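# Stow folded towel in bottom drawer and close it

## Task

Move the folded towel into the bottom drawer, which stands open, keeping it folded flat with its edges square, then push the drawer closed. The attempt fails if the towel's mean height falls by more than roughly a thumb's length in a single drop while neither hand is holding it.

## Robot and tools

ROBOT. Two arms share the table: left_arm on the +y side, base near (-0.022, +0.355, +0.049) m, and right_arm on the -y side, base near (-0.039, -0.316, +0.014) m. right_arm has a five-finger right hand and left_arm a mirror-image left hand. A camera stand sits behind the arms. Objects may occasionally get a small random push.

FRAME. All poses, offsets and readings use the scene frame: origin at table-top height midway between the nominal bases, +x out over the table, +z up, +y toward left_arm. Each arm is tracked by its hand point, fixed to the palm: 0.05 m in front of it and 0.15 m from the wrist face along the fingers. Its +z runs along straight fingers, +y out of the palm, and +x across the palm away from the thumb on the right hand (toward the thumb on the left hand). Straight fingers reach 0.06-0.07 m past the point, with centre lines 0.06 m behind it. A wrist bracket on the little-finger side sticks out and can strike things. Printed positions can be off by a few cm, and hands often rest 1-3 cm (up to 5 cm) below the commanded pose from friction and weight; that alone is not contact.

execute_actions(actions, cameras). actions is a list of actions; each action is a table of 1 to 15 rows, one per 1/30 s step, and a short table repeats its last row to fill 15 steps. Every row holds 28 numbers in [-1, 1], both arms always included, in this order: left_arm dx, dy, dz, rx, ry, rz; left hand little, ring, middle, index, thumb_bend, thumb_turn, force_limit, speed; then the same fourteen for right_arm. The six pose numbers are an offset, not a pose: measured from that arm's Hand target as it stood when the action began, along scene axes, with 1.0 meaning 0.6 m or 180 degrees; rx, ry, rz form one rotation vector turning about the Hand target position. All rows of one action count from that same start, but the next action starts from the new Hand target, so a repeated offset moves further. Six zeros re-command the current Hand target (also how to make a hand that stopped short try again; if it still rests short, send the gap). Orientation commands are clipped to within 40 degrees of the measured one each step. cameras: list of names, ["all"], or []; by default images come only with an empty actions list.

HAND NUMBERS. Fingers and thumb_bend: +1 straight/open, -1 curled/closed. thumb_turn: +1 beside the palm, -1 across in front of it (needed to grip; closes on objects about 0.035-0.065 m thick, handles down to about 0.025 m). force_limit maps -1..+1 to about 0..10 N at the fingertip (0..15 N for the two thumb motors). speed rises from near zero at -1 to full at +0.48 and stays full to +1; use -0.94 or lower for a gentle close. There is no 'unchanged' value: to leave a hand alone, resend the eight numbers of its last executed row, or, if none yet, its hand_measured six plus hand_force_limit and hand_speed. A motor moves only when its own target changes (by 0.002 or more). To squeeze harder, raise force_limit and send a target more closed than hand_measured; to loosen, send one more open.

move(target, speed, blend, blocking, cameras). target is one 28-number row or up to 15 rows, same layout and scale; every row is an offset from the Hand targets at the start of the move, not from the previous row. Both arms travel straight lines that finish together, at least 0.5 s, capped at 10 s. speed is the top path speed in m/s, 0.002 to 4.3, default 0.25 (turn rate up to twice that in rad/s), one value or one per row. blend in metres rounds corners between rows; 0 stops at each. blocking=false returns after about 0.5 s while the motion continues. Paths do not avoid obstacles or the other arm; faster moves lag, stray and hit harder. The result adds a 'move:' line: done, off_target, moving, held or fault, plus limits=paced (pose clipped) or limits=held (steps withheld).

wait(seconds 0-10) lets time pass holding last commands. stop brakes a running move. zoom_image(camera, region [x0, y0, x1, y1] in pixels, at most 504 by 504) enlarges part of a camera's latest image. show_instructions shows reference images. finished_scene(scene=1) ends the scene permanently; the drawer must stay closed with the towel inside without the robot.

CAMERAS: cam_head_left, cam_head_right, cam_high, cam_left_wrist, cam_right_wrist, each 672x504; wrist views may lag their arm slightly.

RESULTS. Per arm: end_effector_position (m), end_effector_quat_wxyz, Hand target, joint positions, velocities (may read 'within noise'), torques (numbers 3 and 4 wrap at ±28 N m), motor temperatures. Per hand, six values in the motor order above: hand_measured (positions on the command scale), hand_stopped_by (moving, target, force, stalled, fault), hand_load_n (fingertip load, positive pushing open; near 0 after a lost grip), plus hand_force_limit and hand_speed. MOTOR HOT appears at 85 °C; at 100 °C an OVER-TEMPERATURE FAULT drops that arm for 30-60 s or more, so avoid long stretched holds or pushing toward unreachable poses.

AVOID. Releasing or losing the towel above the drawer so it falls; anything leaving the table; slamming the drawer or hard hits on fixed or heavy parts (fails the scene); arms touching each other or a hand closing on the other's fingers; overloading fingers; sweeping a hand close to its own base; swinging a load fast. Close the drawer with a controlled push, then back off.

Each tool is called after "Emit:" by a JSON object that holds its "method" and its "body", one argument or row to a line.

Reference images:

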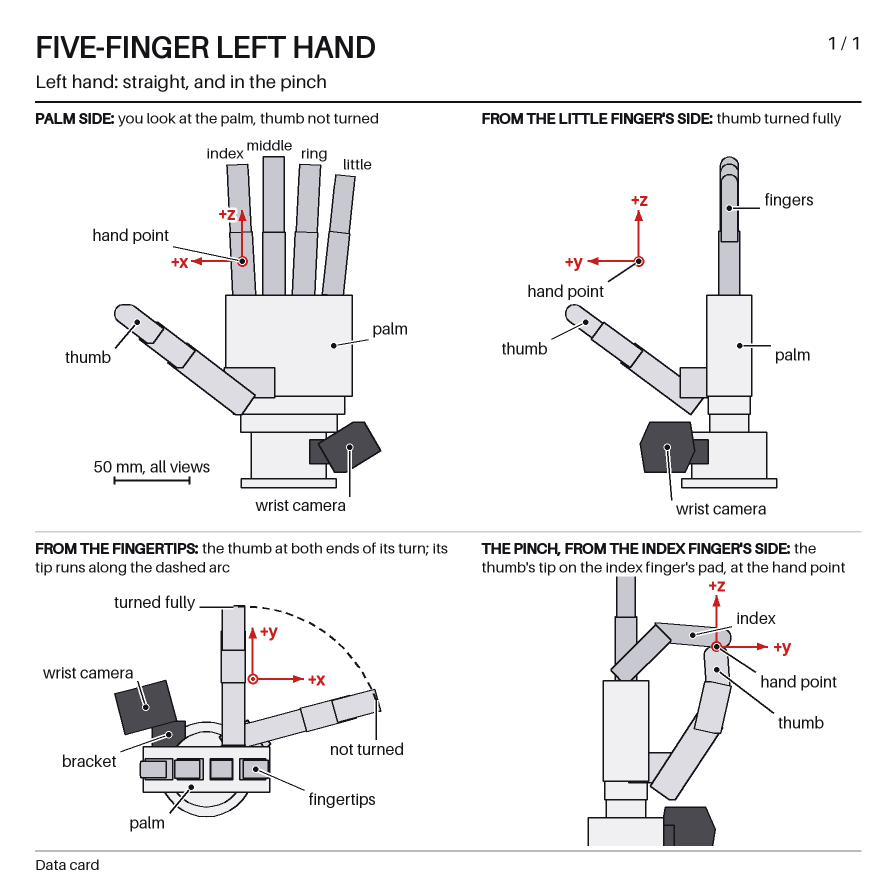

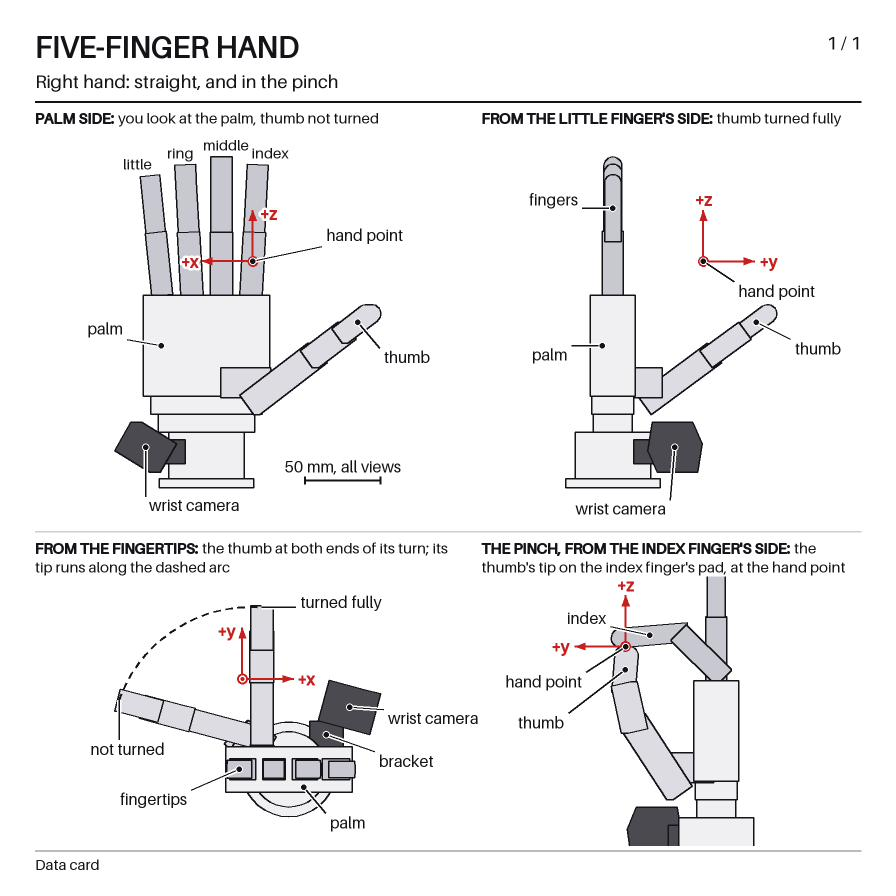

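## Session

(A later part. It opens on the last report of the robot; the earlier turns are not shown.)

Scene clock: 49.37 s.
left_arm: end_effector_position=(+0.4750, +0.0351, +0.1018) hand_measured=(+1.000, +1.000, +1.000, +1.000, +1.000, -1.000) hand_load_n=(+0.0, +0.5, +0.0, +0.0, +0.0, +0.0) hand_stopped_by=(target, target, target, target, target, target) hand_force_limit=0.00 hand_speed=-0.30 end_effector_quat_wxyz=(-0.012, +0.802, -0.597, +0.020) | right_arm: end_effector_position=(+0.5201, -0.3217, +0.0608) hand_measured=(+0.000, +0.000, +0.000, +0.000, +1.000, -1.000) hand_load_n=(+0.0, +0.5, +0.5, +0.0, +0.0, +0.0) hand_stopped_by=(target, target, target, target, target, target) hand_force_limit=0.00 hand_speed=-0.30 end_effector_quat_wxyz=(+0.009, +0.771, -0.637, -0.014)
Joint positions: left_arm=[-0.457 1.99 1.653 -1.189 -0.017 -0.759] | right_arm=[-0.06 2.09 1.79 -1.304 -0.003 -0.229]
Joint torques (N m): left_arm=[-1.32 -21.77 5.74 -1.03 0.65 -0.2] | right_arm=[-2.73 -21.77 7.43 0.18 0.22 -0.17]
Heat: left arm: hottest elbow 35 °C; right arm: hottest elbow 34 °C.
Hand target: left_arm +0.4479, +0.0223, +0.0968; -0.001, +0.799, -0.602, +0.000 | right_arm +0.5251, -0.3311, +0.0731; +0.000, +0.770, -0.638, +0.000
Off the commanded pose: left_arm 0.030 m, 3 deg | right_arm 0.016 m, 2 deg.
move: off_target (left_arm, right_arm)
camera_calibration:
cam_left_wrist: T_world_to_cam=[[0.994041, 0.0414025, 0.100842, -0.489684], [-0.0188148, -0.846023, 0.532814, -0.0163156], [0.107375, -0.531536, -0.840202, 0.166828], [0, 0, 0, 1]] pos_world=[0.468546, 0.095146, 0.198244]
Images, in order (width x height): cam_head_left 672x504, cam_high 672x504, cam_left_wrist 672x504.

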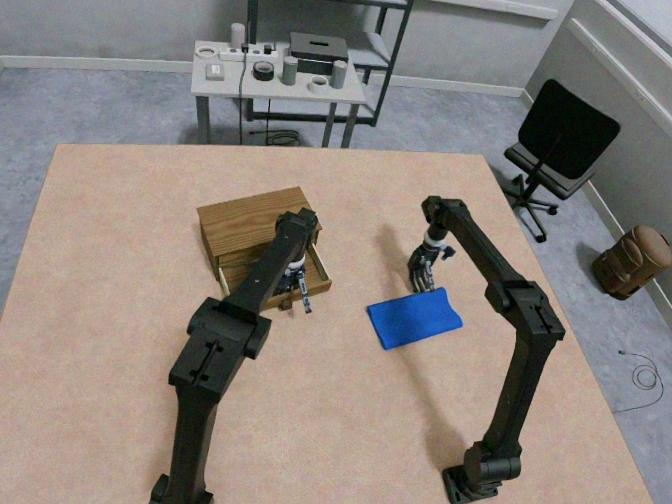

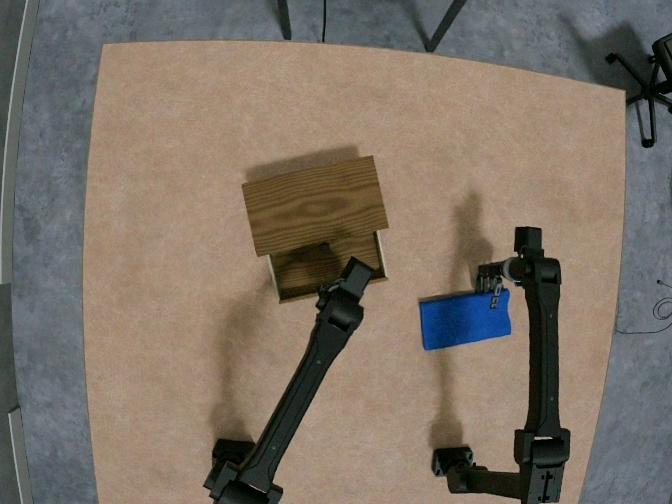

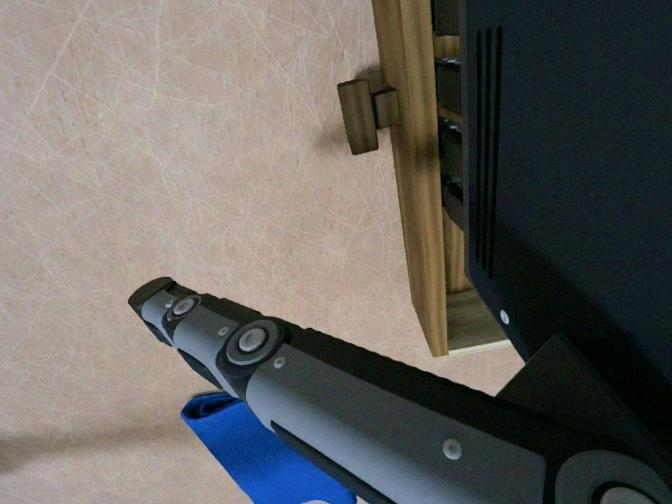

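Emit:
{"method": "move", "body": {
  "target": [
    [0.0481,0.0138,0,0,0,0,1,1,1,1,1,-1,0,-0.3,0,0,0,0,0,0,0,0,0,0,1,-1,0,-0.3],
    [0.0681,0.0158,0.1667,0,0,0,1,1,1,1,1,-1,0,-0.3,0,0,0,0,0,0,0,0,0,0,1,-1,0,-0.3],
    [-0.02,0.2,0.5,0,0,0,1,1,1,1,1,-1,0,-0.3,0,0,0,0,0,0,0,0,0,0,1,-1,0,-0.3]
  ],
  "speed": [0.1,0.2,0.3],
  "blend": 0.01,
  "cameras": ["cam_left_wrist","cam_high","cam_head_left"]
}}

Scene clock: 53.10 s.
left_arm: end_effector_position=(+0.4282, +0.1427, +0.3856) hand_measured=(+1.000, +1.000, +1.000, +1.000, +1.000, -1.000) hand_load_n=(+0.0, +0.0, +0.0, +0.0, +0.0, -0.5) hand_stopped_by=(target, target, target, target, target, target) hand_force_limit=0.00 hand_speed=-0.30 end_effector_quat_wxyz=(-0.012, +0.803, -0.592, +0.070) | right_arm: end_effector_position=(+0.5201, -0.3217, +0.0608) hand_measured=(+0.000, +0.000, +0.000, +0.000, +1.000, -1.000) hand_load_n=(+0.0, +0.0, +0.0, +0.0, +0.0, +0.0) hand_stopped_by=(target, target, target, target, target, target) hand_force_limit=0.00 hand_speed=-0.30 end_effector_quat_wxyz=(+0.009, +0.771, -0.637, -0.014)
Joint positions: left_arm=[-0.299 1.649 1.92 -1.7 0.022 -0.613] | right_arm=[-0.06 2.09 1.79 -1.304 -0.003 -0.229]
Joint torques (N m): left_arm=[1.73 -15.27 12.36 -0.21 0.13 0.18] | right_arm=[-2.73 -21.77 7.45 0.17 0.22 -0.17]
Heat: left arm: hottest elbow 36 °C; right arm: hottest elbow 34 °C.
Hand target: left_arm +0.4358, +0.1422, +0.3968; -0.001, +0.799, -0.602, +0.000 | right_arm +0.5251, -0.3311, +0.0731; +0.000, +0.770, -0.638, +0.000
Off the commanded pose: left_arm 0.014 m, 8 deg | right_arm 0.016 m, 2 deg.
joint sent to its limit (left arm) — joint 4 (wrist pitch), lower limit. The joint targets are off in orientation, not in position.
move: off_target (left_arm, right_arm)
camera_calibration:
cam_left_wrist: T_world_to_cam=[[0.982495, 0.0583545, 0.176916, -0.503049], [-0.0561749, -0.812665, 0.580018, -0.0843691], [0.17762, -0.579802, -0.795161, 0.426919], [0, 0, 0, 1]] pos_world=[0.413674, 0.20832, 0.477402]
Images, in order (width x height): cam_head_left 672x504, cam_high 672x504, cam_left_wrist 672x504.

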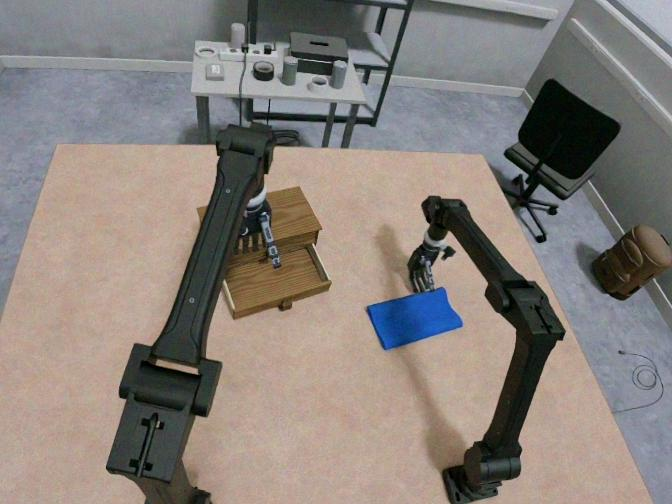

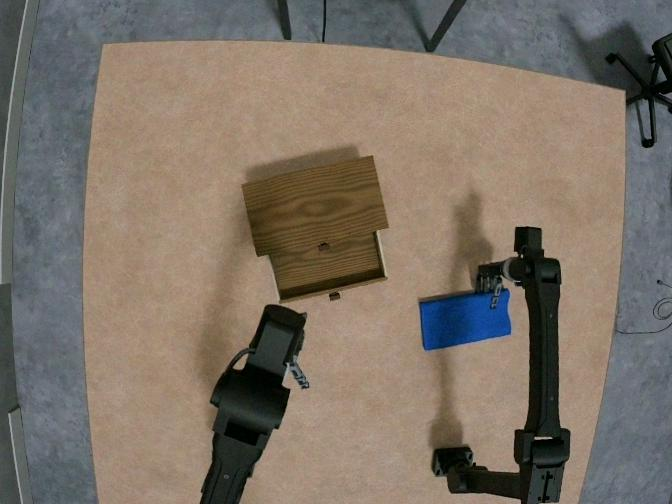

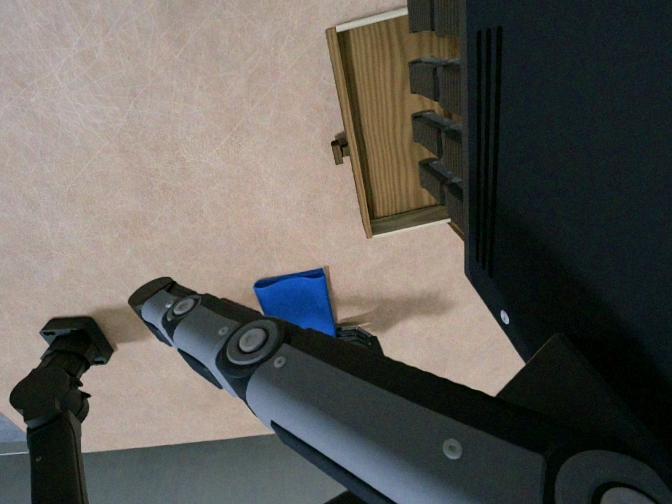

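Emit:
{"method": "zoom_image", "body": {
  "camera": "cam_high",
  "region": [260, 220, 400, 310]
}}

Emit:
{"method": "zoom_image", "body": {
  "camera": "cam_left_wrist",
  "region": [310, 0, 480, 250]
}}

Emit:
{"method": "zoom_image", "body": {
  "camera": "cam_head_left",
  "region": [210, 220, 340, 330]
}}

Emit:
{"method": "zoom_image", "body": {
  "camera": "cam_high",
  "region": [400, 250, 530, 360]
}}

Scaled by 3.600 from the camera's 672x504 image, which has a finer 960x720 frame.

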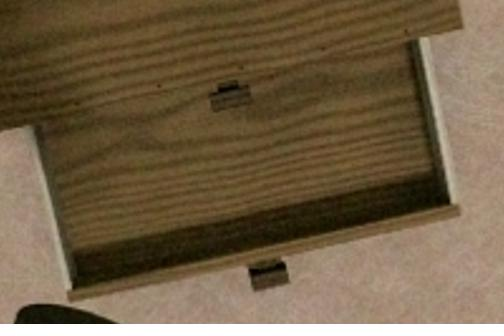

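Scaled by 2.016 from the camera's 672x504 image, which has a finer 960x720 frame.

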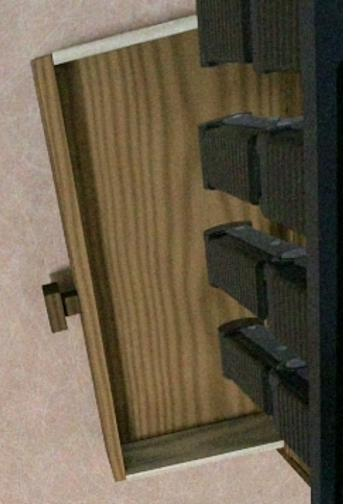

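Scaled by 3.877 from the camera's 672x504 image, which has a finer 960x720 frame.

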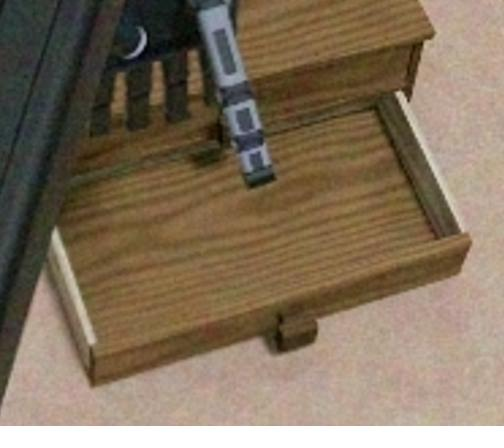

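Scaled by 3.877 from the camera's 672x504 image, which has a finer 960x720 frame.

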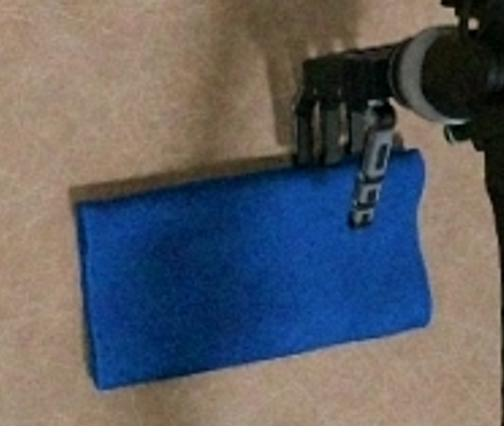

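Emit:
{"method": "move", "body": {
  "target": [0,0,0,0,0,0,1,1,1,1,1,-1,0,-0.3,0.005,0,-0.04,0,0,0,0,0,0,0,0.5,-1,0,-0.3],
  "speed": 0.06,
  "cameras": ["cam_right_wrist","cam_high"]
}}

Emit:
{"method": "zoom_image", "body": {
  "camera": "cam_right_wrist",
  "region": [230, 0, 560, 330]
}}

Scene clock: 57.80 s.
left_arm: end_effector_position=(+0.4282, +0.1427, +0.3856) hand_measured=(+1.000, +1.000, +1.000, +1.000, +1.000, -1.000) hand_load_n=(+0.0, +0.0, +0.0, +0.0, +0.0, +0.0) hand_stopped_by=(target, target, target, target, target, target) hand_force_limit=0.00 hand_speed=-0.30 end_effector_quat_wxyz=(-0.012, +0.803, -0.592, +0.070) | right_arm: end_effector_position=(+0.5254, -0.3219, +0.0520) hand_measured=(+0.000, +0.000, +0.000, +0.000, +0.500, -1.000) hand_load_n=(+0.0, +0.0, +0.0, +0.0, +0.0, +0.0) hand_stopped_by=(target, target, target, target, target, target) hand_force_limit=0.00 hand_speed=-0.30 end_effector_quat_wxyz=(+0.001, +0.771, -0.637, -0.003)
Joint positions: left_arm=[-0.299 1.649 1.92 -1.7 0.022 -0.612] | right_arm=[-0.06 2.09 1.771 -1.258 -0.003 -0.229]
Joint torques (N m): left_arm=[1.73 -15.5 12.34 -0.2 0.12 0.17] | right_arm=[-2.73 -19.6 7.41 0.24 0.2 -0.17]
Heat: left arm: hottest elbow 36 °C; right arm: hottest elbow 34 °C.
Hand target: left_arm +0.4358, +0.1422, +0.3968; -0.001, +0.799, -0.602, +0.000 | right_arm +0.5280, -0.3311, +0.0490; +0.000, +0.770, -0.638, +0.000
Off the commanded pose: left_arm 0.014 m, 8 deg | right_arm 0.010 m, 0 deg.
joint sent to its limit (left arm) — joint 4 (wrist pitch), lower limit. The joint targets are off in orientation, not in position.
move: off_target (left_arm)
camera_calibration:
cam_right_wrist: T_world_to_cam=[[-0.880583, -0.473743, 0.0118572, 0.306569], [-0.393518, 0.744946, 0.538702, 0.418033], [-0.264039, 0.469706, -0.842413, 0.450067], [0, 0, 0, 1]] pos_world=[0.553299, -0.377576, 0.150312]
Images, in order (width x height): cam_high 672x504, cam_right_wrist 672x504.

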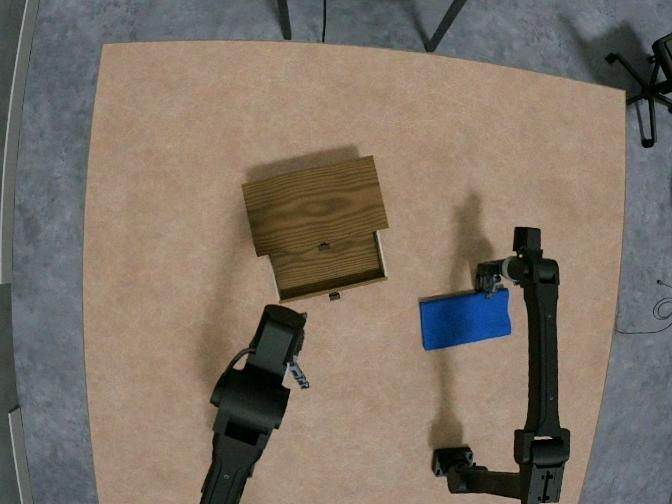

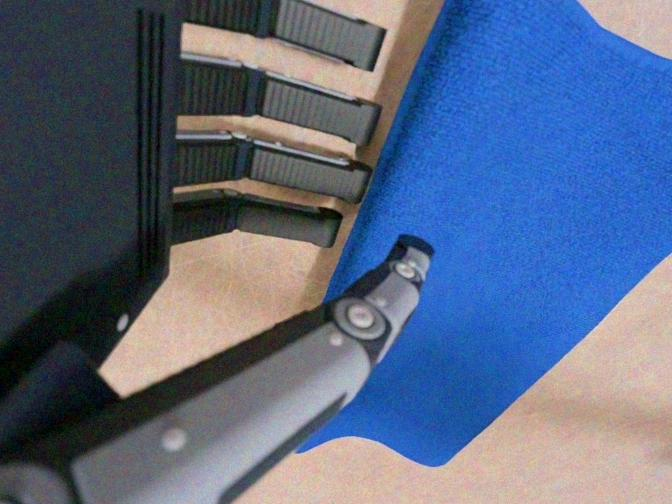

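Scaled by 1.527 from the camera's 672x504 image, which has a finer 960x720 frame.

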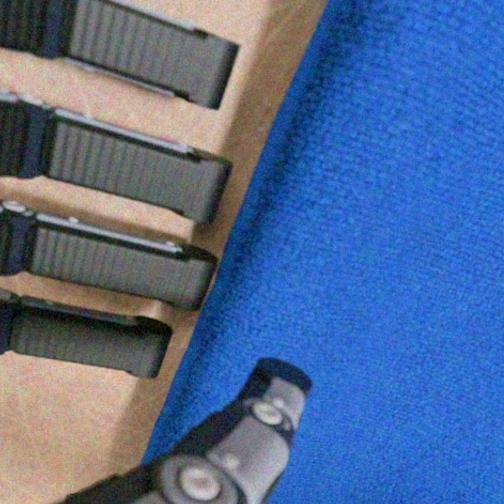

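Emit:
{"method": "move", "body": {
  "target": [0,0,0,0,0,0,1,1,1,1,1,-1,0,-0.3,0,0,-0.03,0,0,0,0,0,0,0,0.5,-1,0,-0.3],
  "speed": 0.05,
  "cameras": ["cam_right_wrist"]
}}

Emit:
{"method": "zoom_image", "body": {
  "camera": "cam_right_wrist",
  "region": [230, 0, 560, 330]
}}

Scene clock: 58.83 s.
left_arm: end_effector_position=(+0.4282, +0.1427, +0.3856) hand_measured=(+1.000, +1.000, +1.000, +1.000, +1.000, -1.000) hand_load_n=(+0.0, +0.0, +0.0, +0.0, +0.0, +0.0) hand_stopped_by=(target, target, target, target, target, target) hand_force_limit=0.00 hand_speed=-0.30 end_effector_quat_wxyz=(-0.012, +0.803, -0.592, +0.070) | right_arm: end_effector_position=(+0.5260, -0.3219, +0.0407) hand_measured=(+0.000, +0.000, +0.000, +0.000, +0.500, -1.000) hand_load_n=(+0.5, -0.5, -3.5, +0.0, +0.0, +0.0) hand_stopped_by=(target, target, target, target, target, target) hand_force_limit=0.00 hand_speed=-0.30 end_effector_quat_wxyz=(-0.001, +0.771, -0.637, -0.001)
Joint positions: left_arm=[-0.299 1.649 1.92 -1.7 0.022 -0.612] | right_arm=[-0.06 2.097 1.753 -1.226 -0.003 -0.229]
Joint torques (N m): left_arm=[1.73 -15.56 12.34 -0.2 0.13 0.17] | right_arm=[-2.78 -19.02 7.06 0.49 0.2 -0.17]
Heat: left arm: hottest elbow 36 °C; right arm: hottest elbow 34 °C.
Hand target: left_arm +0.4358, +0.1422, +0.3968; -0.001, +0.799, -0.602, +0.000 | right_arm +0.5280, -0.3311, +0.0310; +0.000, +0.770, -0.638, +0.000
Off the commanded pose: left_arm 0.014 m, 8 deg | right_arm 0.014 m, 0 deg.
joint sent to its limit (left arm) — joint 4 (wrist pitch), lower limit. The joint targets are off in orientation, not in position.
move: off_target (left_arm, right_arm)
camera_calibration:
cam_right_wrist: T_world_to_cam=[[-0.880675, -0.473679, 0.00629343, 0.307554], [-0.39694, 0.74512, 0.535943, 0.426303], [-0.258555, 0.469494, -0.844231, 0.437944], [0, 0, 0, 1]] pos_world=[0.553304, -0.377576, 0.139317]
Images, in order (width x height): cam_right_wrist 672x504.

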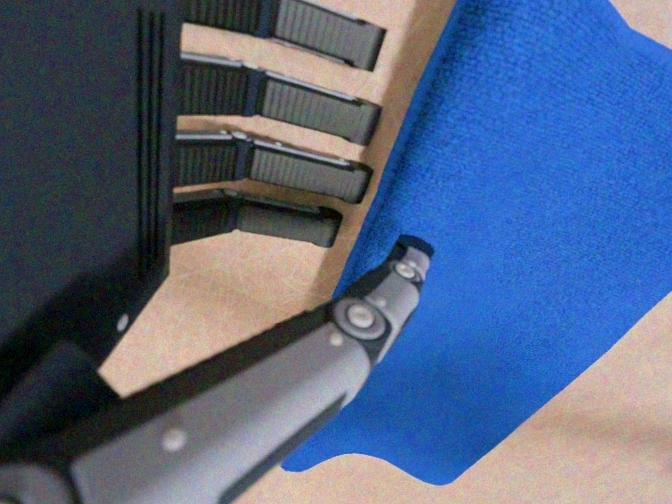

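Scaled by 1.527 from the camera's 672x504 image, which has a finer 960x720 frame.

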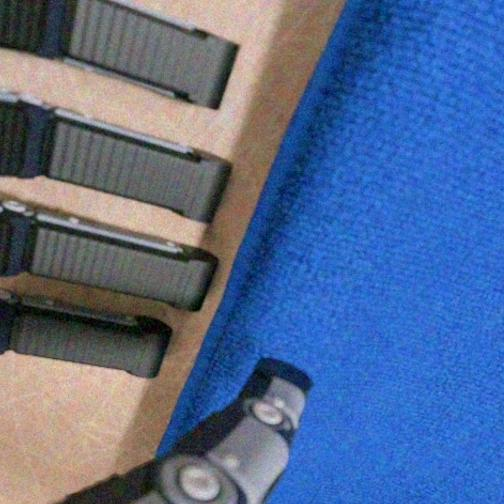

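Emit:
{"method": "move", "body": {
  "target": [0,0,0,0,0,0,1,1,1,1,1,-1,0,-0.3,-0.057,-0.0113,0.012,0,0,0,0,0,0,0,0.5,-1,0,-0.3],
  "speed": 0.04,
  "cameras": ["cam_right_wrist","cam_high","cam_head_left"]
}}

Emit:
{"method": "zoom_image", "body": {
  "camera": "cam_right_wrist",
  "region": [230, 0, 560, 330]
}}

Emit:
{"method": "zoom_image", "body": {
  "camera": "cam_high",
  "region": [400, 250, 530, 360]
}}

Scene clock: 60.67 s.
left_arm: end_effector_position=(+0.4282, +0.1427, +0.3856) hand_measured=(+1.000, +1.000, +1.000, +1.000, +1.000, -1.000) hand_load_n=(+0.0, +0.0, +0.0, +0.0, +0.0, +0.0) hand_stopped_by=(target, target, target, target, target, target) hand_force_limit=0.00 hand_speed=-0.30 end_effector_quat_wxyz=(-0.012, +0.803, -0.592, +0.070) | right_arm: end_effector_position=(+0.4986, -0.3272, +0.0402) hand_measured=(+0.000, +0.000, +0.000, +0.000, +0.500, -1.000) hand_load_n=(+0.0, +0.0, -2.0, +0.0, +0.0, +0.0) hand_stopped_by=(target, target, target, target, target, target) hand_force_limit=0.00 hand_speed=-0.30 end_effector_quat_wxyz=(-0.003, +0.769, -0.639, +0.002)
Joint positions: left_arm=[-0.299 1.649 1.92 -1.7 0.022 -0.612] | right_arm=[-0.071 2.024 1.631 -1.171 -0.003 -0.235]
Joint torques (N m): left_arm=[1.73 -15.56 12.33 -0.18 0.12 0.17] | right_arm=[-3.02 -18.96 6.04 -0.02 0.19 -0.25]
Heat: left arm: hottest elbow 36 °C; right arm: hottest elbow 34 °C.
Hand target: left_arm +0.4358, +0.1422, +0.3968; -0.001, +0.799, -0.602, +0.000 | right_arm +0.4938, -0.3379, +0.0383; +0.000, +0.770, -0.638, +0.000
Off the commanded pose: left_arm 0.014 m, 8 deg | right_arm 0.012 m, 0 deg.
joint sent to its limit (left arm) — joint 4 (wrist pitch), lower limit. The joint targets are off in orientation, not in position.
move: off_target (left_arm, right_arm)
camera_calibration:
cam_right_wrist: T_world_to_cam=[[-0.883042, -0.469293, 0.00135603, 0.283689], [-0.396294, 0.747226, 0.533482, 0.42012], [-0.251373, 0.47055, -0.84581, 0.429686], [0, 0, 0, 1]] pos_world=[0.525012, -0.382981, 0.138921]
Images, in order (width x height): cam_head_left 672x504, cam_high 672x504, cam_right_wrist 672x504.

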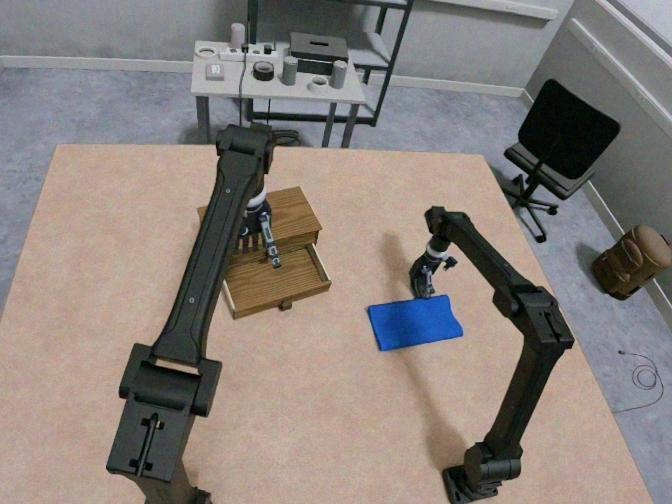

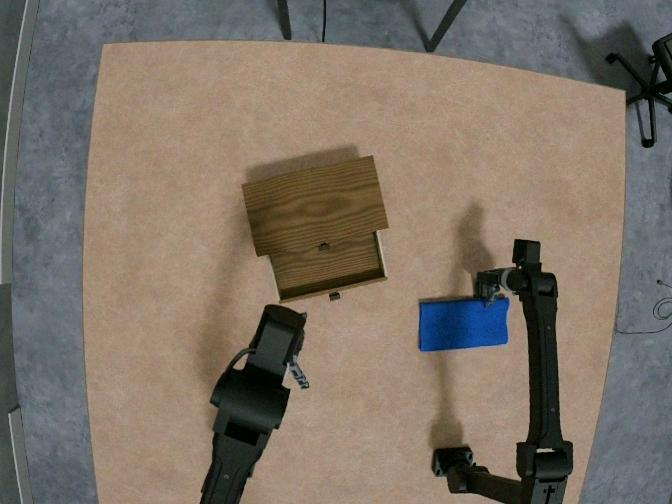

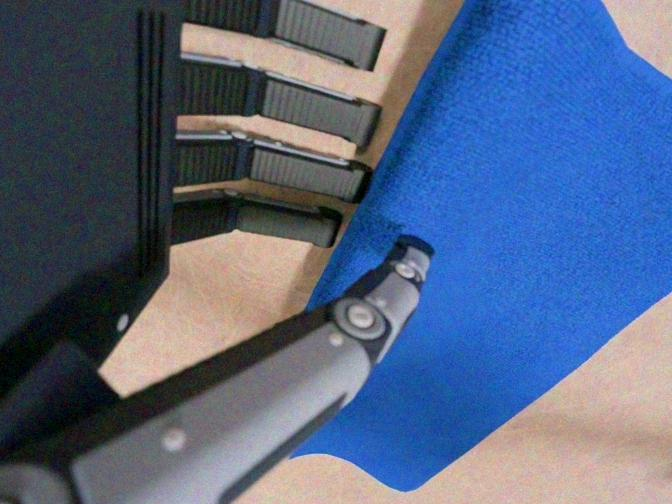

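Scaled by 1.527 from the camera's 672x504 image, which has a finer 960x720 frame.

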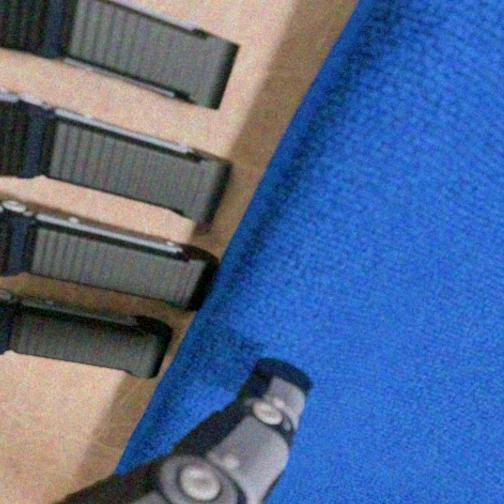

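Scaled by 3.877 from the camera's 672x504 image, which has a finer 960x720 frame.

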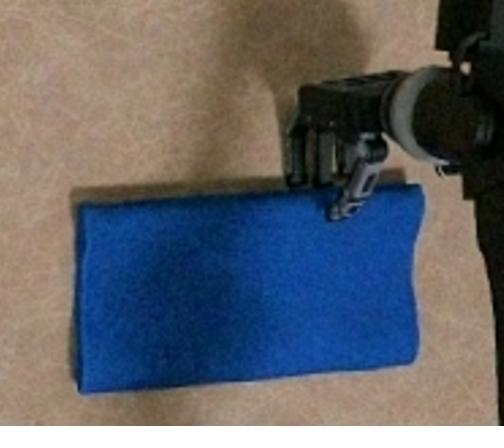

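Emit:
{"method": "move", "body": {
  "target": [0,0,0,0,0,0,1,1,1,1,1,-1,0,-0.3,-0.01,-0.002,0,0,0,0,0,0,0,0,-0.3,-1,-0.5,-0.7],
  "speed": 0.03,
  "cameras": ["cam_right_wrist","cam_high"]
}}

Emit:
{"method": "zoom_image", "body": {
  "camera": "cam_right_wrist",
  "region": [230, 80, 560, 410]
}}

Scene clock: 63.37 s.
left_arm: end_effector_position=(+0.4282, +0.1427, +0.3856) hand_measured=(+1.000, +1.000, +1.000, +1.000, +1.000, -1.000) hand_load_n=(+0.0, +0.0, +0.0, +0.0, +0.0, +0.0) hand_stopped_by=(target, target, target, target, target, target) hand_force_limit=0.00 hand_speed=-0.30 end_effector_quat_wxyz=(-0.012, +0.803, -0.592, +0.070) | right_arm: end_effector_position=(+0.4928, -0.3283, +0.0402) hand_measured=(+0.000, +0.000, +0.000, +0.000, -0.300, -1.000) hand_load_n=(+0.0, +0.0, -2.0, +0.0, +0.0, +0.0) hand_stopped_by=(target, target, target, target, target, target) hand_force_limit=-0.50 hand_speed=-0.70 end_effector_quat_wxyz=(-0.003, +0.770, -0.639, +0.002)
Joint positions: left_arm=[-0.299 1.649 1.92 -1.7 0.022 -0.612] | right_arm=[-0.074 2.01 1.607 -1.161 -0.003 -0.239]
Joint torques (N m): left_arm=[1.67 -15.5 12.34 -0.21 0.13 0.17] | right_arm=[-3.02 -19.02 6.04 0.02 0.19 -0.25]
Heat: left arm: hottest elbow 36 °C; right arm: hottest elbow 34 °C.
Hand target: left_arm +0.4358, +0.1422, +0.3968; -0.001, +0.799, -0.602, +0.000 | right_arm +0.4879, -0.3391, +0.0383; +0.000, +0.770, -0.638, +0.000
Off the commanded pose: left_arm 0.014 m, 8 deg | right_arm 0.012 m, 0 deg.
joint sent to its limit (left arm) — joint 4 (wrist pitch), lower limit. The joint targets are off in orientation, not in position.
move: off_target (left_arm, right_arm)
camera_calibration:
cam_right_wrist: T_world_to_cam=[[-0.882496, -0.470319, 0.000695848, 0.277466], [-0.397568, 0.746776, 0.533165, 0.419175], [-0.251277, 0.47024, -0.846011, 0.428605], [0, 0, 0, 1]] pos_world=[0.519212, -0.38408, 0.138922]
Images, in order (width x height): cam_high 672x504, cam_right_wrist 672x504.

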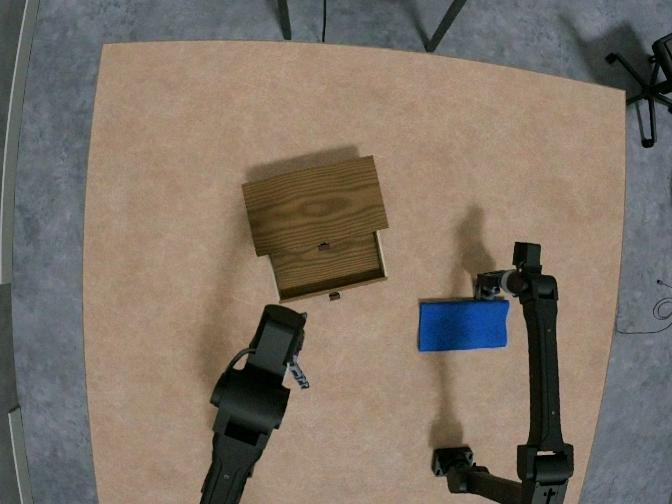

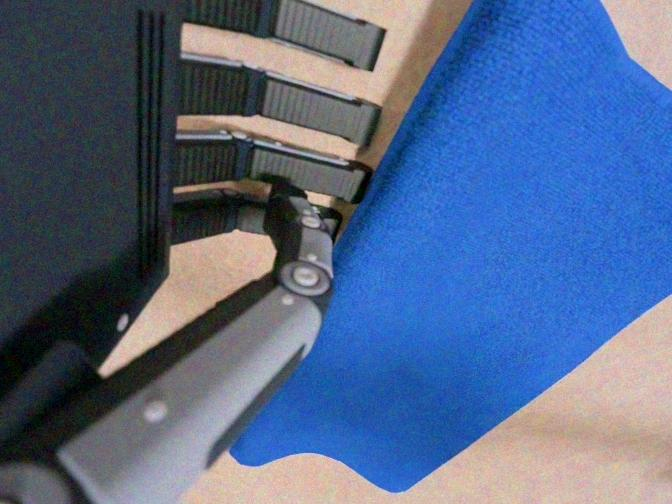

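Scaled by 1.527 from the camera's 672x504 image, which has a finer 960x720 frame.

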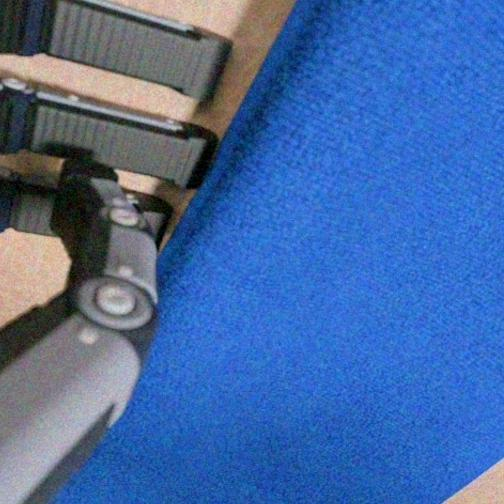

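Emit:
{"method": "move", "body": {
  "target": [
    [0,0,0,0,0,0,1,1,1,1,1,-1,0,-0.3,0.05,0,0,0,0,0,0,0,0,0,1,-1,-0.5,0],
    [0,0,0,0,0,0,1,1,1,1,1,-1,0,-0.3,0.0833,0,0.12,0.0214,-0.1655,-0.0365,0,0,0,0,1,-1,-0.5,0]
  ],
  "speed": [0.08,0.2],
  "blend": 0.01,
  "cameras": ["cam_right_wrist","cam_high"]
}}

Scene clock: 68.63 s.
left_arm: end_effector_position=(+0.4282, +0.1427, +0.3856) hand_measured=(+1.000, +1.000, +1.000, +1.000, +1.000, -1.000) hand_load_n=(+0.0, +0.0, +0.0, +0.0, +0.0, +0.0) hand_stopped_by=(target, target, target, target, target, target) hand_force_limit=0.00 hand_speed=-0.30 end_effector_quat_wxyz=(-0.012, +0.803, -0.592, +0.070) | right_arm: end_effector_position=(+0.5318, -0.3322, +0.0992) hand_measured=(+0.000, +0.000, +0.000, +0.000, +1.000, -1.000) hand_load_n=(+0.0, +0.0, +0.0, +0.0, +0.0, +0.0) hand_stopped_by=(target, target, target, target, target, target) hand_force_limit=-0.50 hand_speed=0.00 end_effector_quat_wxyz=(-0.178, +0.719, -0.652, +0.165)
Joint positions: left_arm=[-0.299 1.649 1.92 -1.7 0.022 -0.612] | right_arm=[-0.113 1.73 1.346 -0.702 -0.085 -0.169]
Joint torques (N m): left_arm=[1.67 -15.44 12.34 -0.21 0.13 0.17] | right_arm=[-2.73 -17.08 8.13 1.21 -0.13 0.08]
Heat: left arm: hottest elbow 36 °C; right arm: hottest elbow 34 °C.
Hand target: left_arm +0.4358, +0.1422, +0.3968; -0.001, +0.799, -0.602, +0.000 | right_arm +0.5378, -0.3391, +0.1101; -0.189, +0.706, -0.659, +0.176
Off the commanded pose: left_arm 0.014 m, 8 deg | right_arm 0.014 m, 2 deg.
joint sent to its limit (left arm) — joint 4 (wrist pitch), lower limit. The joint targets are off in orientation, not in position.
move: off_target (left_arm, right_arm)
camera_calibration:
cam_right_wrist: T_world_to_cam=[[-0.811992, -0.38155, -0.441688, 0.345833], [-0.547503, 0.760154, 0.349866, 0.50838], [0.202259, 0.525914, -0.826139, 0.265504], [0, 0, 0, 1]] pos_world=[0.505453, -0.394126, 0.194228]
Images, in order (width x height): cam_high 672x504, cam_right_wrist 672x504.

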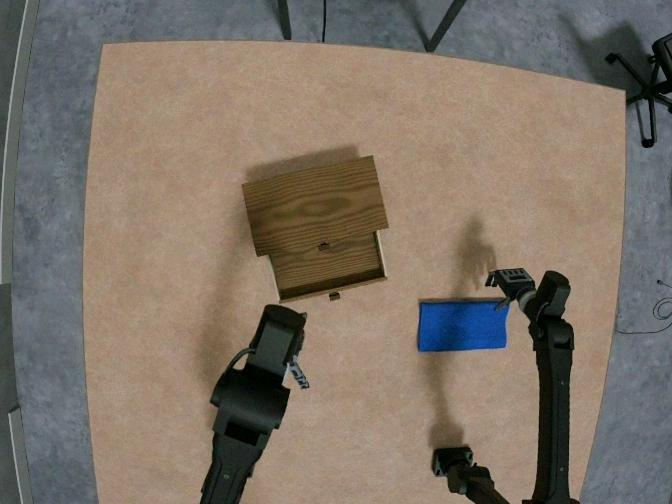

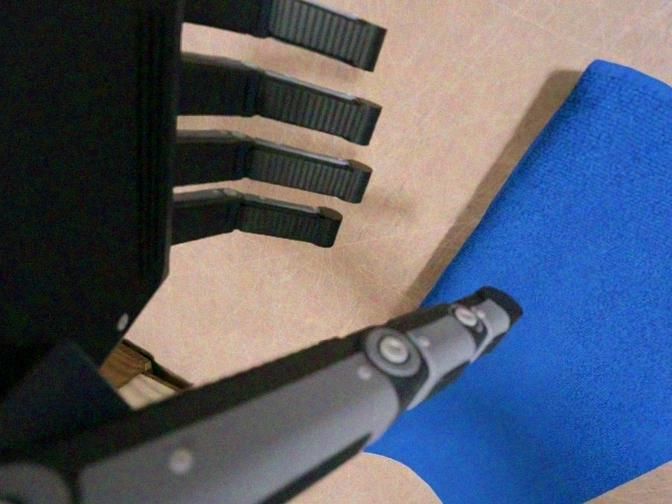

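Emit:
{"method": "move", "body": {
  "target": [
    [0,0,0,0,0,0,1,1,1,1,1,-1,0,-0.3,-0.033,-0.0133,-0.0833,0,0,0,0,0,0,0,1,-1,-0.5,0],
    [0,0,0,0,0,0,1,1,1,1,1,-1,0,-0.3,-0.033,-0.0133,-0.108,0,0,0,0,0,0,0,1,-1,-0.5,0]
  ],
  "speed": [0.12,0.04],
  "blend": 0.005,
  "cameras": ["cam_right_wrist","cam_high"]
}}

Scene clock: 71.00 s.
left_arm: end_effector_position=(+0.4282, +0.1427, +0.3856) hand_measured=(+1.000, +1.000, +1.000, +1.000, +1.000, -1.000) hand_load_n=(+0.0, +0.0, +0.0, +0.0, +0.0, +0.0) hand_stopped_by=(target, target, target, target, target, target) hand_force_limit=0.00 hand_speed=-0.30 end_effector_quat_wxyz=(-0.012, +0.803, -0.592, +0.070) | right_arm: end_effector_position=(+0.5136, -0.3400, +0.0472) hand_measured=(+0.000, +0.000, +0.000, +0.000, +1.000, -1.000) hand_load_n=(+0.0, +0.0, +0.0, -0.5, +0.0, +0.0) hand_stopped_by=(target, target, target, target, target, target) hand_force_limit=-0.50 hand_speed=0.00 end_effector_quat_wxyz=(-0.186, +0.711, -0.656, +0.172)
Joint positions: left_arm=[-0.299 1.649 1.92 -1.7 0.022 -0.612] | right_arm=[-0.133 1.738 1.199 -0.527 -0.094 -0.168]
Joint torques (N m): left_arm=[1.73 -15.56 12.34 -0.2 0.12 0.17] | right_arm=[-2.67 -14.8 7.56 1.22 -0.15 -0.07]
Heat: left arm: hottest elbow 36 °C; right arm: hottest elbow 34 °C.
Hand target: left_arm +0.4358, +0.1422, +0.3968; -0.001, +0.799, -0.602, +0.000 | right_arm +0.5180, -0.3471, +0.0453; -0.189, +0.706, -0.659, +0.176
Off the commanded pose: left_arm 0.014 m, 8 deg | right_arm 0.009 m, 1 deg.
joint sent to its limit (left arm) — joint 4 (wrist pitch), lower limit. The joint targets are off in orientation, not in position.
move: off_target (left_arm)
camera_calibration:
cam_right_wrist: T_world_to_cam=[[-0.808073, -0.365698, -0.461826, 0.309532], [-0.542788, 0.766865, 0.34249, 0.522788], [0.22891, 0.52743, -0.818179, 0.216769], [0, 0, 0, 1]] pos_world=[0.484267, -0.402043, 0.141256]
Images, in order (width x height): cam_high 672x504, cam_right_wrist 672x504.

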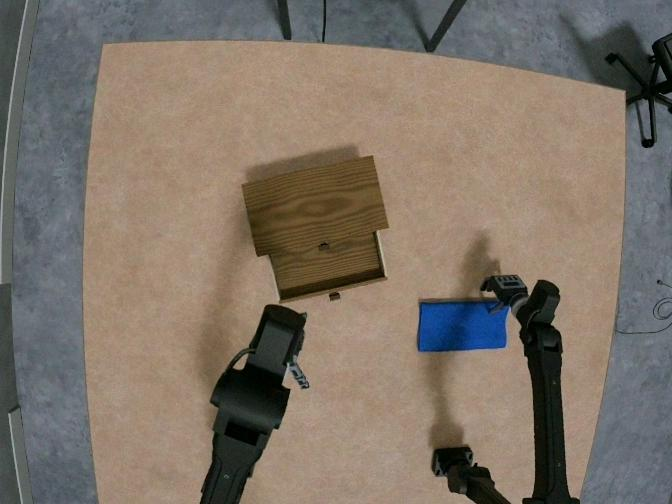

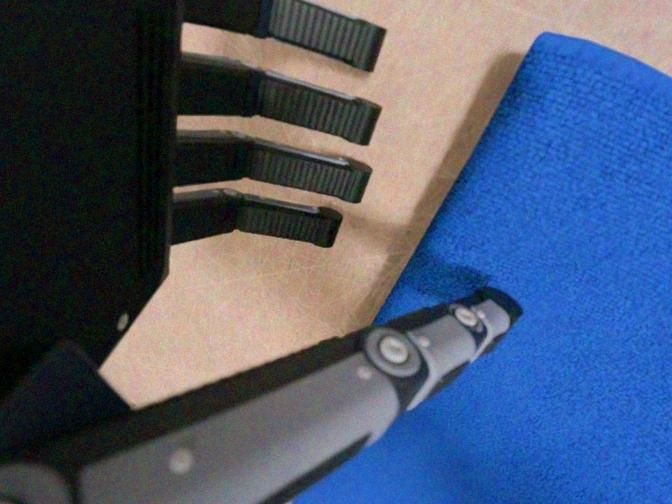

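Emit:
{"method": "move", "body": {
  "target": [0,0,0,0,0,0,1,1,1,1,1,-1,0,-0.3,-0.013,0,-0.02,0,0,0,0,0,0,0,1,-1,-0.5,0],
  "speed": 0.04,
  "cameras": ["cam_right_wrist"]
}}

Emit:
{"method": "zoom_image", "body": {
  "camera": "cam_right_wrist",
  "region": [260, 40, 590, 370]
}}

Scene clock: 72.23 s.
left_arm: end_effector_position=(+0.4282, +0.1427, +0.3856) hand_measured=(+1.000, +1.000, +1.000, +1.000, +1.000, -1.000) hand_load_n=(+0.0, +0.0, +0.0, +0.0, +0.0, +0.0) hand_stopped_by=(target, target, target, target, target, target) hand_force_limit=0.00 hand_speed=-0.30 end_effector_quat_wxyz=(-0.012, +0.803, -0.592, +0.070) | right_arm: end_effector_position=(+0.5102, -0.3398, +0.0400) hand_measured=(+0.000, +0.000, +0.000, +0.000, +1.000, -1.000) hand_load_n=(+0.0, +0.0, -5.5, +0.0, +0.0, +0.0) hand_stopped_by=(target, target, target, target, target, target) hand_force_limit=-0.50 hand_speed=0.00 end_effector_quat_wxyz=(-0.190, +0.710, -0.655, +0.175)
Joint positions: left_arm=[-0.299 1.649 1.92 -1.7 0.022 -0.612] | right_arm=[-0.134 1.736 1.173 -0.494 -0.096 -0.168]
Joint torques (N m): left_arm=[1.79 -15.5 12.34 -0.21 0.12 0.17] | right_arm=[-2.73 -14.68 6.65 1.52 -0.08 -0.08]
Heat: left arm: hottest elbow 37 °C; right arm: hottest elbow 34 °C.
Hand target: left_arm +0.4358, +0.1422, +0.3968; -0.001, +0.799, -0.602, +0.000 | right_arm +0.5103, -0.3471, +0.0334; -0.189, +0.706, -0.659, +0.176
Off the commanded pose: left_arm 0.014 m, 8 deg | right_arm 0.010 m, 1 deg.
joint sent to its limit (left arm) — joint 4 (wrist pitch), lower limit. The joint targets are off in orientation, not in position.
move: off_target (left_arm)
camera_calibration:
cam_right_wrist: T_world_to_cam=[[-0.804277, -0.365174, -0.468814, 0.302042], [-0.545555, 0.766507, 0.338875, 0.524666], [0.235601, 0.528313, -0.815707, 0.208361], [0, 0, 0, 1]] pos_world=[0.48007, -0.401942, 0.133766]
Images, in order (width x height): cam_right_wrist 672x504.

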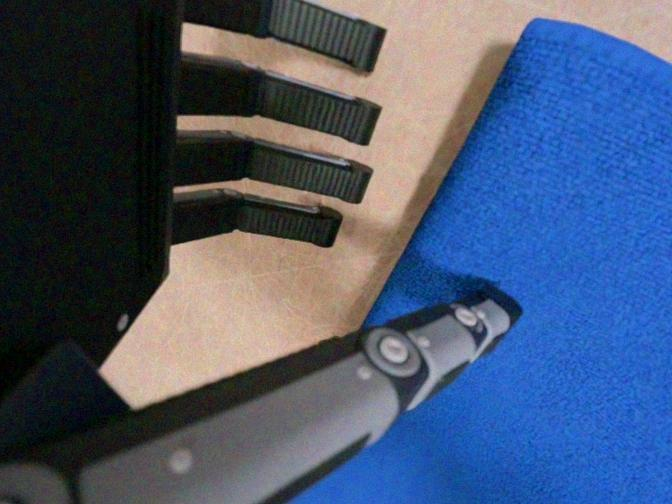

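Scaled by 1.527 from the camera's 672x504 image, which has a finer 960x720 frame.

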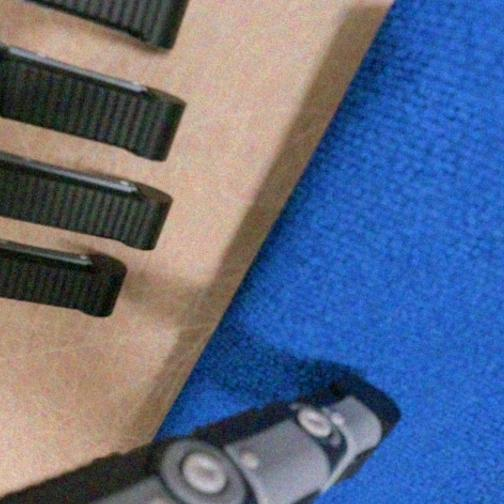

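Emit:
{"method": "move", "body": {
  "target": [
    [0,0,0,0,0,0,1,1,1,1,1,-1,0,-0.3,-0.03,0,0.003,0,0,0,0,0,0,0,1,-1,-0.5,0],
    [0,0,0,0,0,0,1,1,1,1,1,-1,0,-0.3,-0.03,0,0.003,0,0,0,0,0,0,0,0.4,-1,-0.3,-0.7]
  ],
  "speed": [0.04,0.04],
  "cameras": ["cam_right_wrist","cam_high"]
}}

Emit:
{"method": "zoom_image", "body": {
  "camera": "cam_right_wrist",
  "region": [260, 40, 590, 370]
}}

Scene clock: 75.53 s.
left_arm: end_effector_position=(+0.4282, +0.1427, +0.3856) hand_measured=(+1.000, +1.000, +1.000, +1.000, +1.000, -1.000) hand_load_n=(+0.0, +0.0, +0.0, +0.0, +0.0, +0.0) hand_stopped_by=(target, target, target, target, target, target) hand_force_limit=0.00 hand_speed=-0.30 end_effector_quat_wxyz=(-0.012, +0.803, -0.592, +0.070) | right_arm: end_effector_position=(+0.4994, -0.3405, +0.0400) hand_measured=(+0.000, +0.000, +0.000, +0.000, +0.400, -1.000) hand_load_n=(+0.0, +0.0, +0.0, +0.0, +0.0, +0.0) hand_stopped_by=(target, target, target, target, target, target) hand_force_limit=-0.30 hand_speed=-0.70 end_effector_quat_wxyz=(-0.194, +0.708, -0.655, +0.181)
Joint positions: left_arm=[-0.299 1.649 1.92 -1.7 0.022 -0.612] | right_arm=[-0.138 1.705 1.126 -0.464 -0.098 -0.168]
Joint torques (N m): left_arm=[1.73 -15.5 12.34 -0.2 0.13 0.17] | right_arm=[-2.73 -14.92 6.04 0.79 -0.13 -0.12]
Heat: left arm: hottest elbow 37 °C; right arm: hottest elbow 34 °C.
Hand target: left_arm +0.4358, +0.1422, +0.3968; -0.001, +0.799, -0.602, +0.000 | right_arm +0.4923, -0.3471, +0.0352; -0.190, +0.706, -0.659, +0.177
Off the commanded pose: left_arm 0.014 m, 8 deg | right_arm 0.011 m, 1 deg.
joint sent to its limit (left arm) — joint 4 (wrist pitch), lower limit. The joint targets are off in orientation, not in position.
move: off_target (left_arm, right_arm); target 2's new numbers were sent with right_arm's hand 0.011 m and 1 deg from that target
camera_calibration:
cam_right_wrist: T_world_to_cam=[[-0.798664, -0.362599, -0.480269, 0.291564], [-0.547749, 0.768535, 0.330643, 0.521471], [0.249212, 0.52714, -0.812414, 0.203929], [0, 0, 0, 1]] pos_world=[0.467675, -0.402547, 0.133283]
Images, in order (width x height): cam_high 672x504, cam_right_wrist 672x504.

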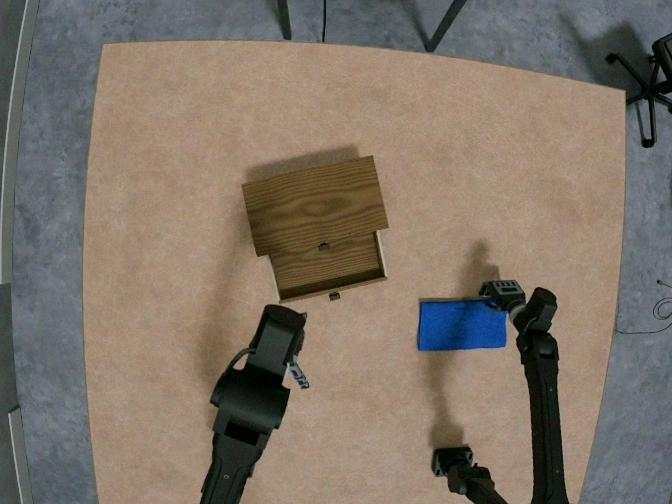

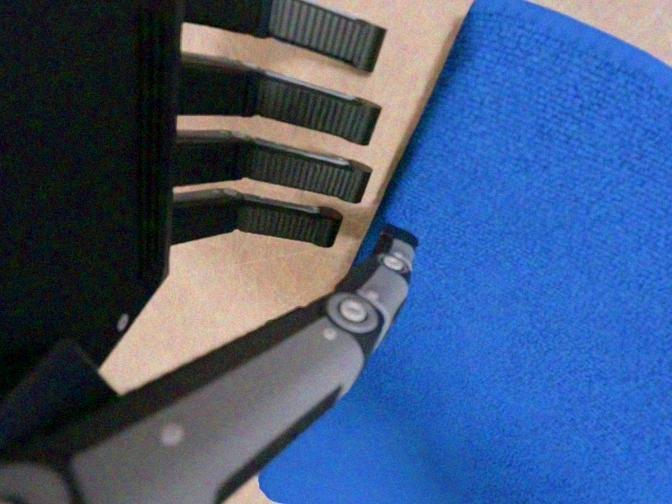

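Scaled by 1.527 from the camera's 672x504 image, which has a finer 960x720 frame.

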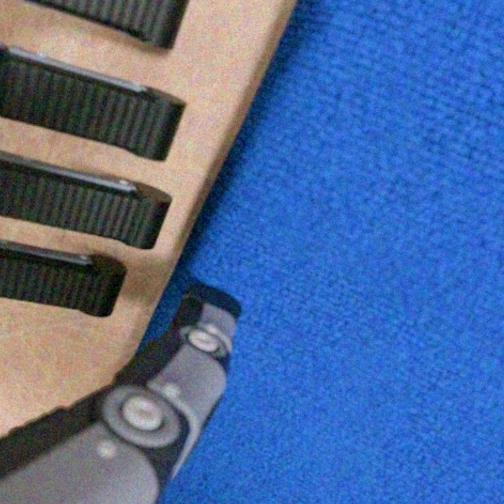

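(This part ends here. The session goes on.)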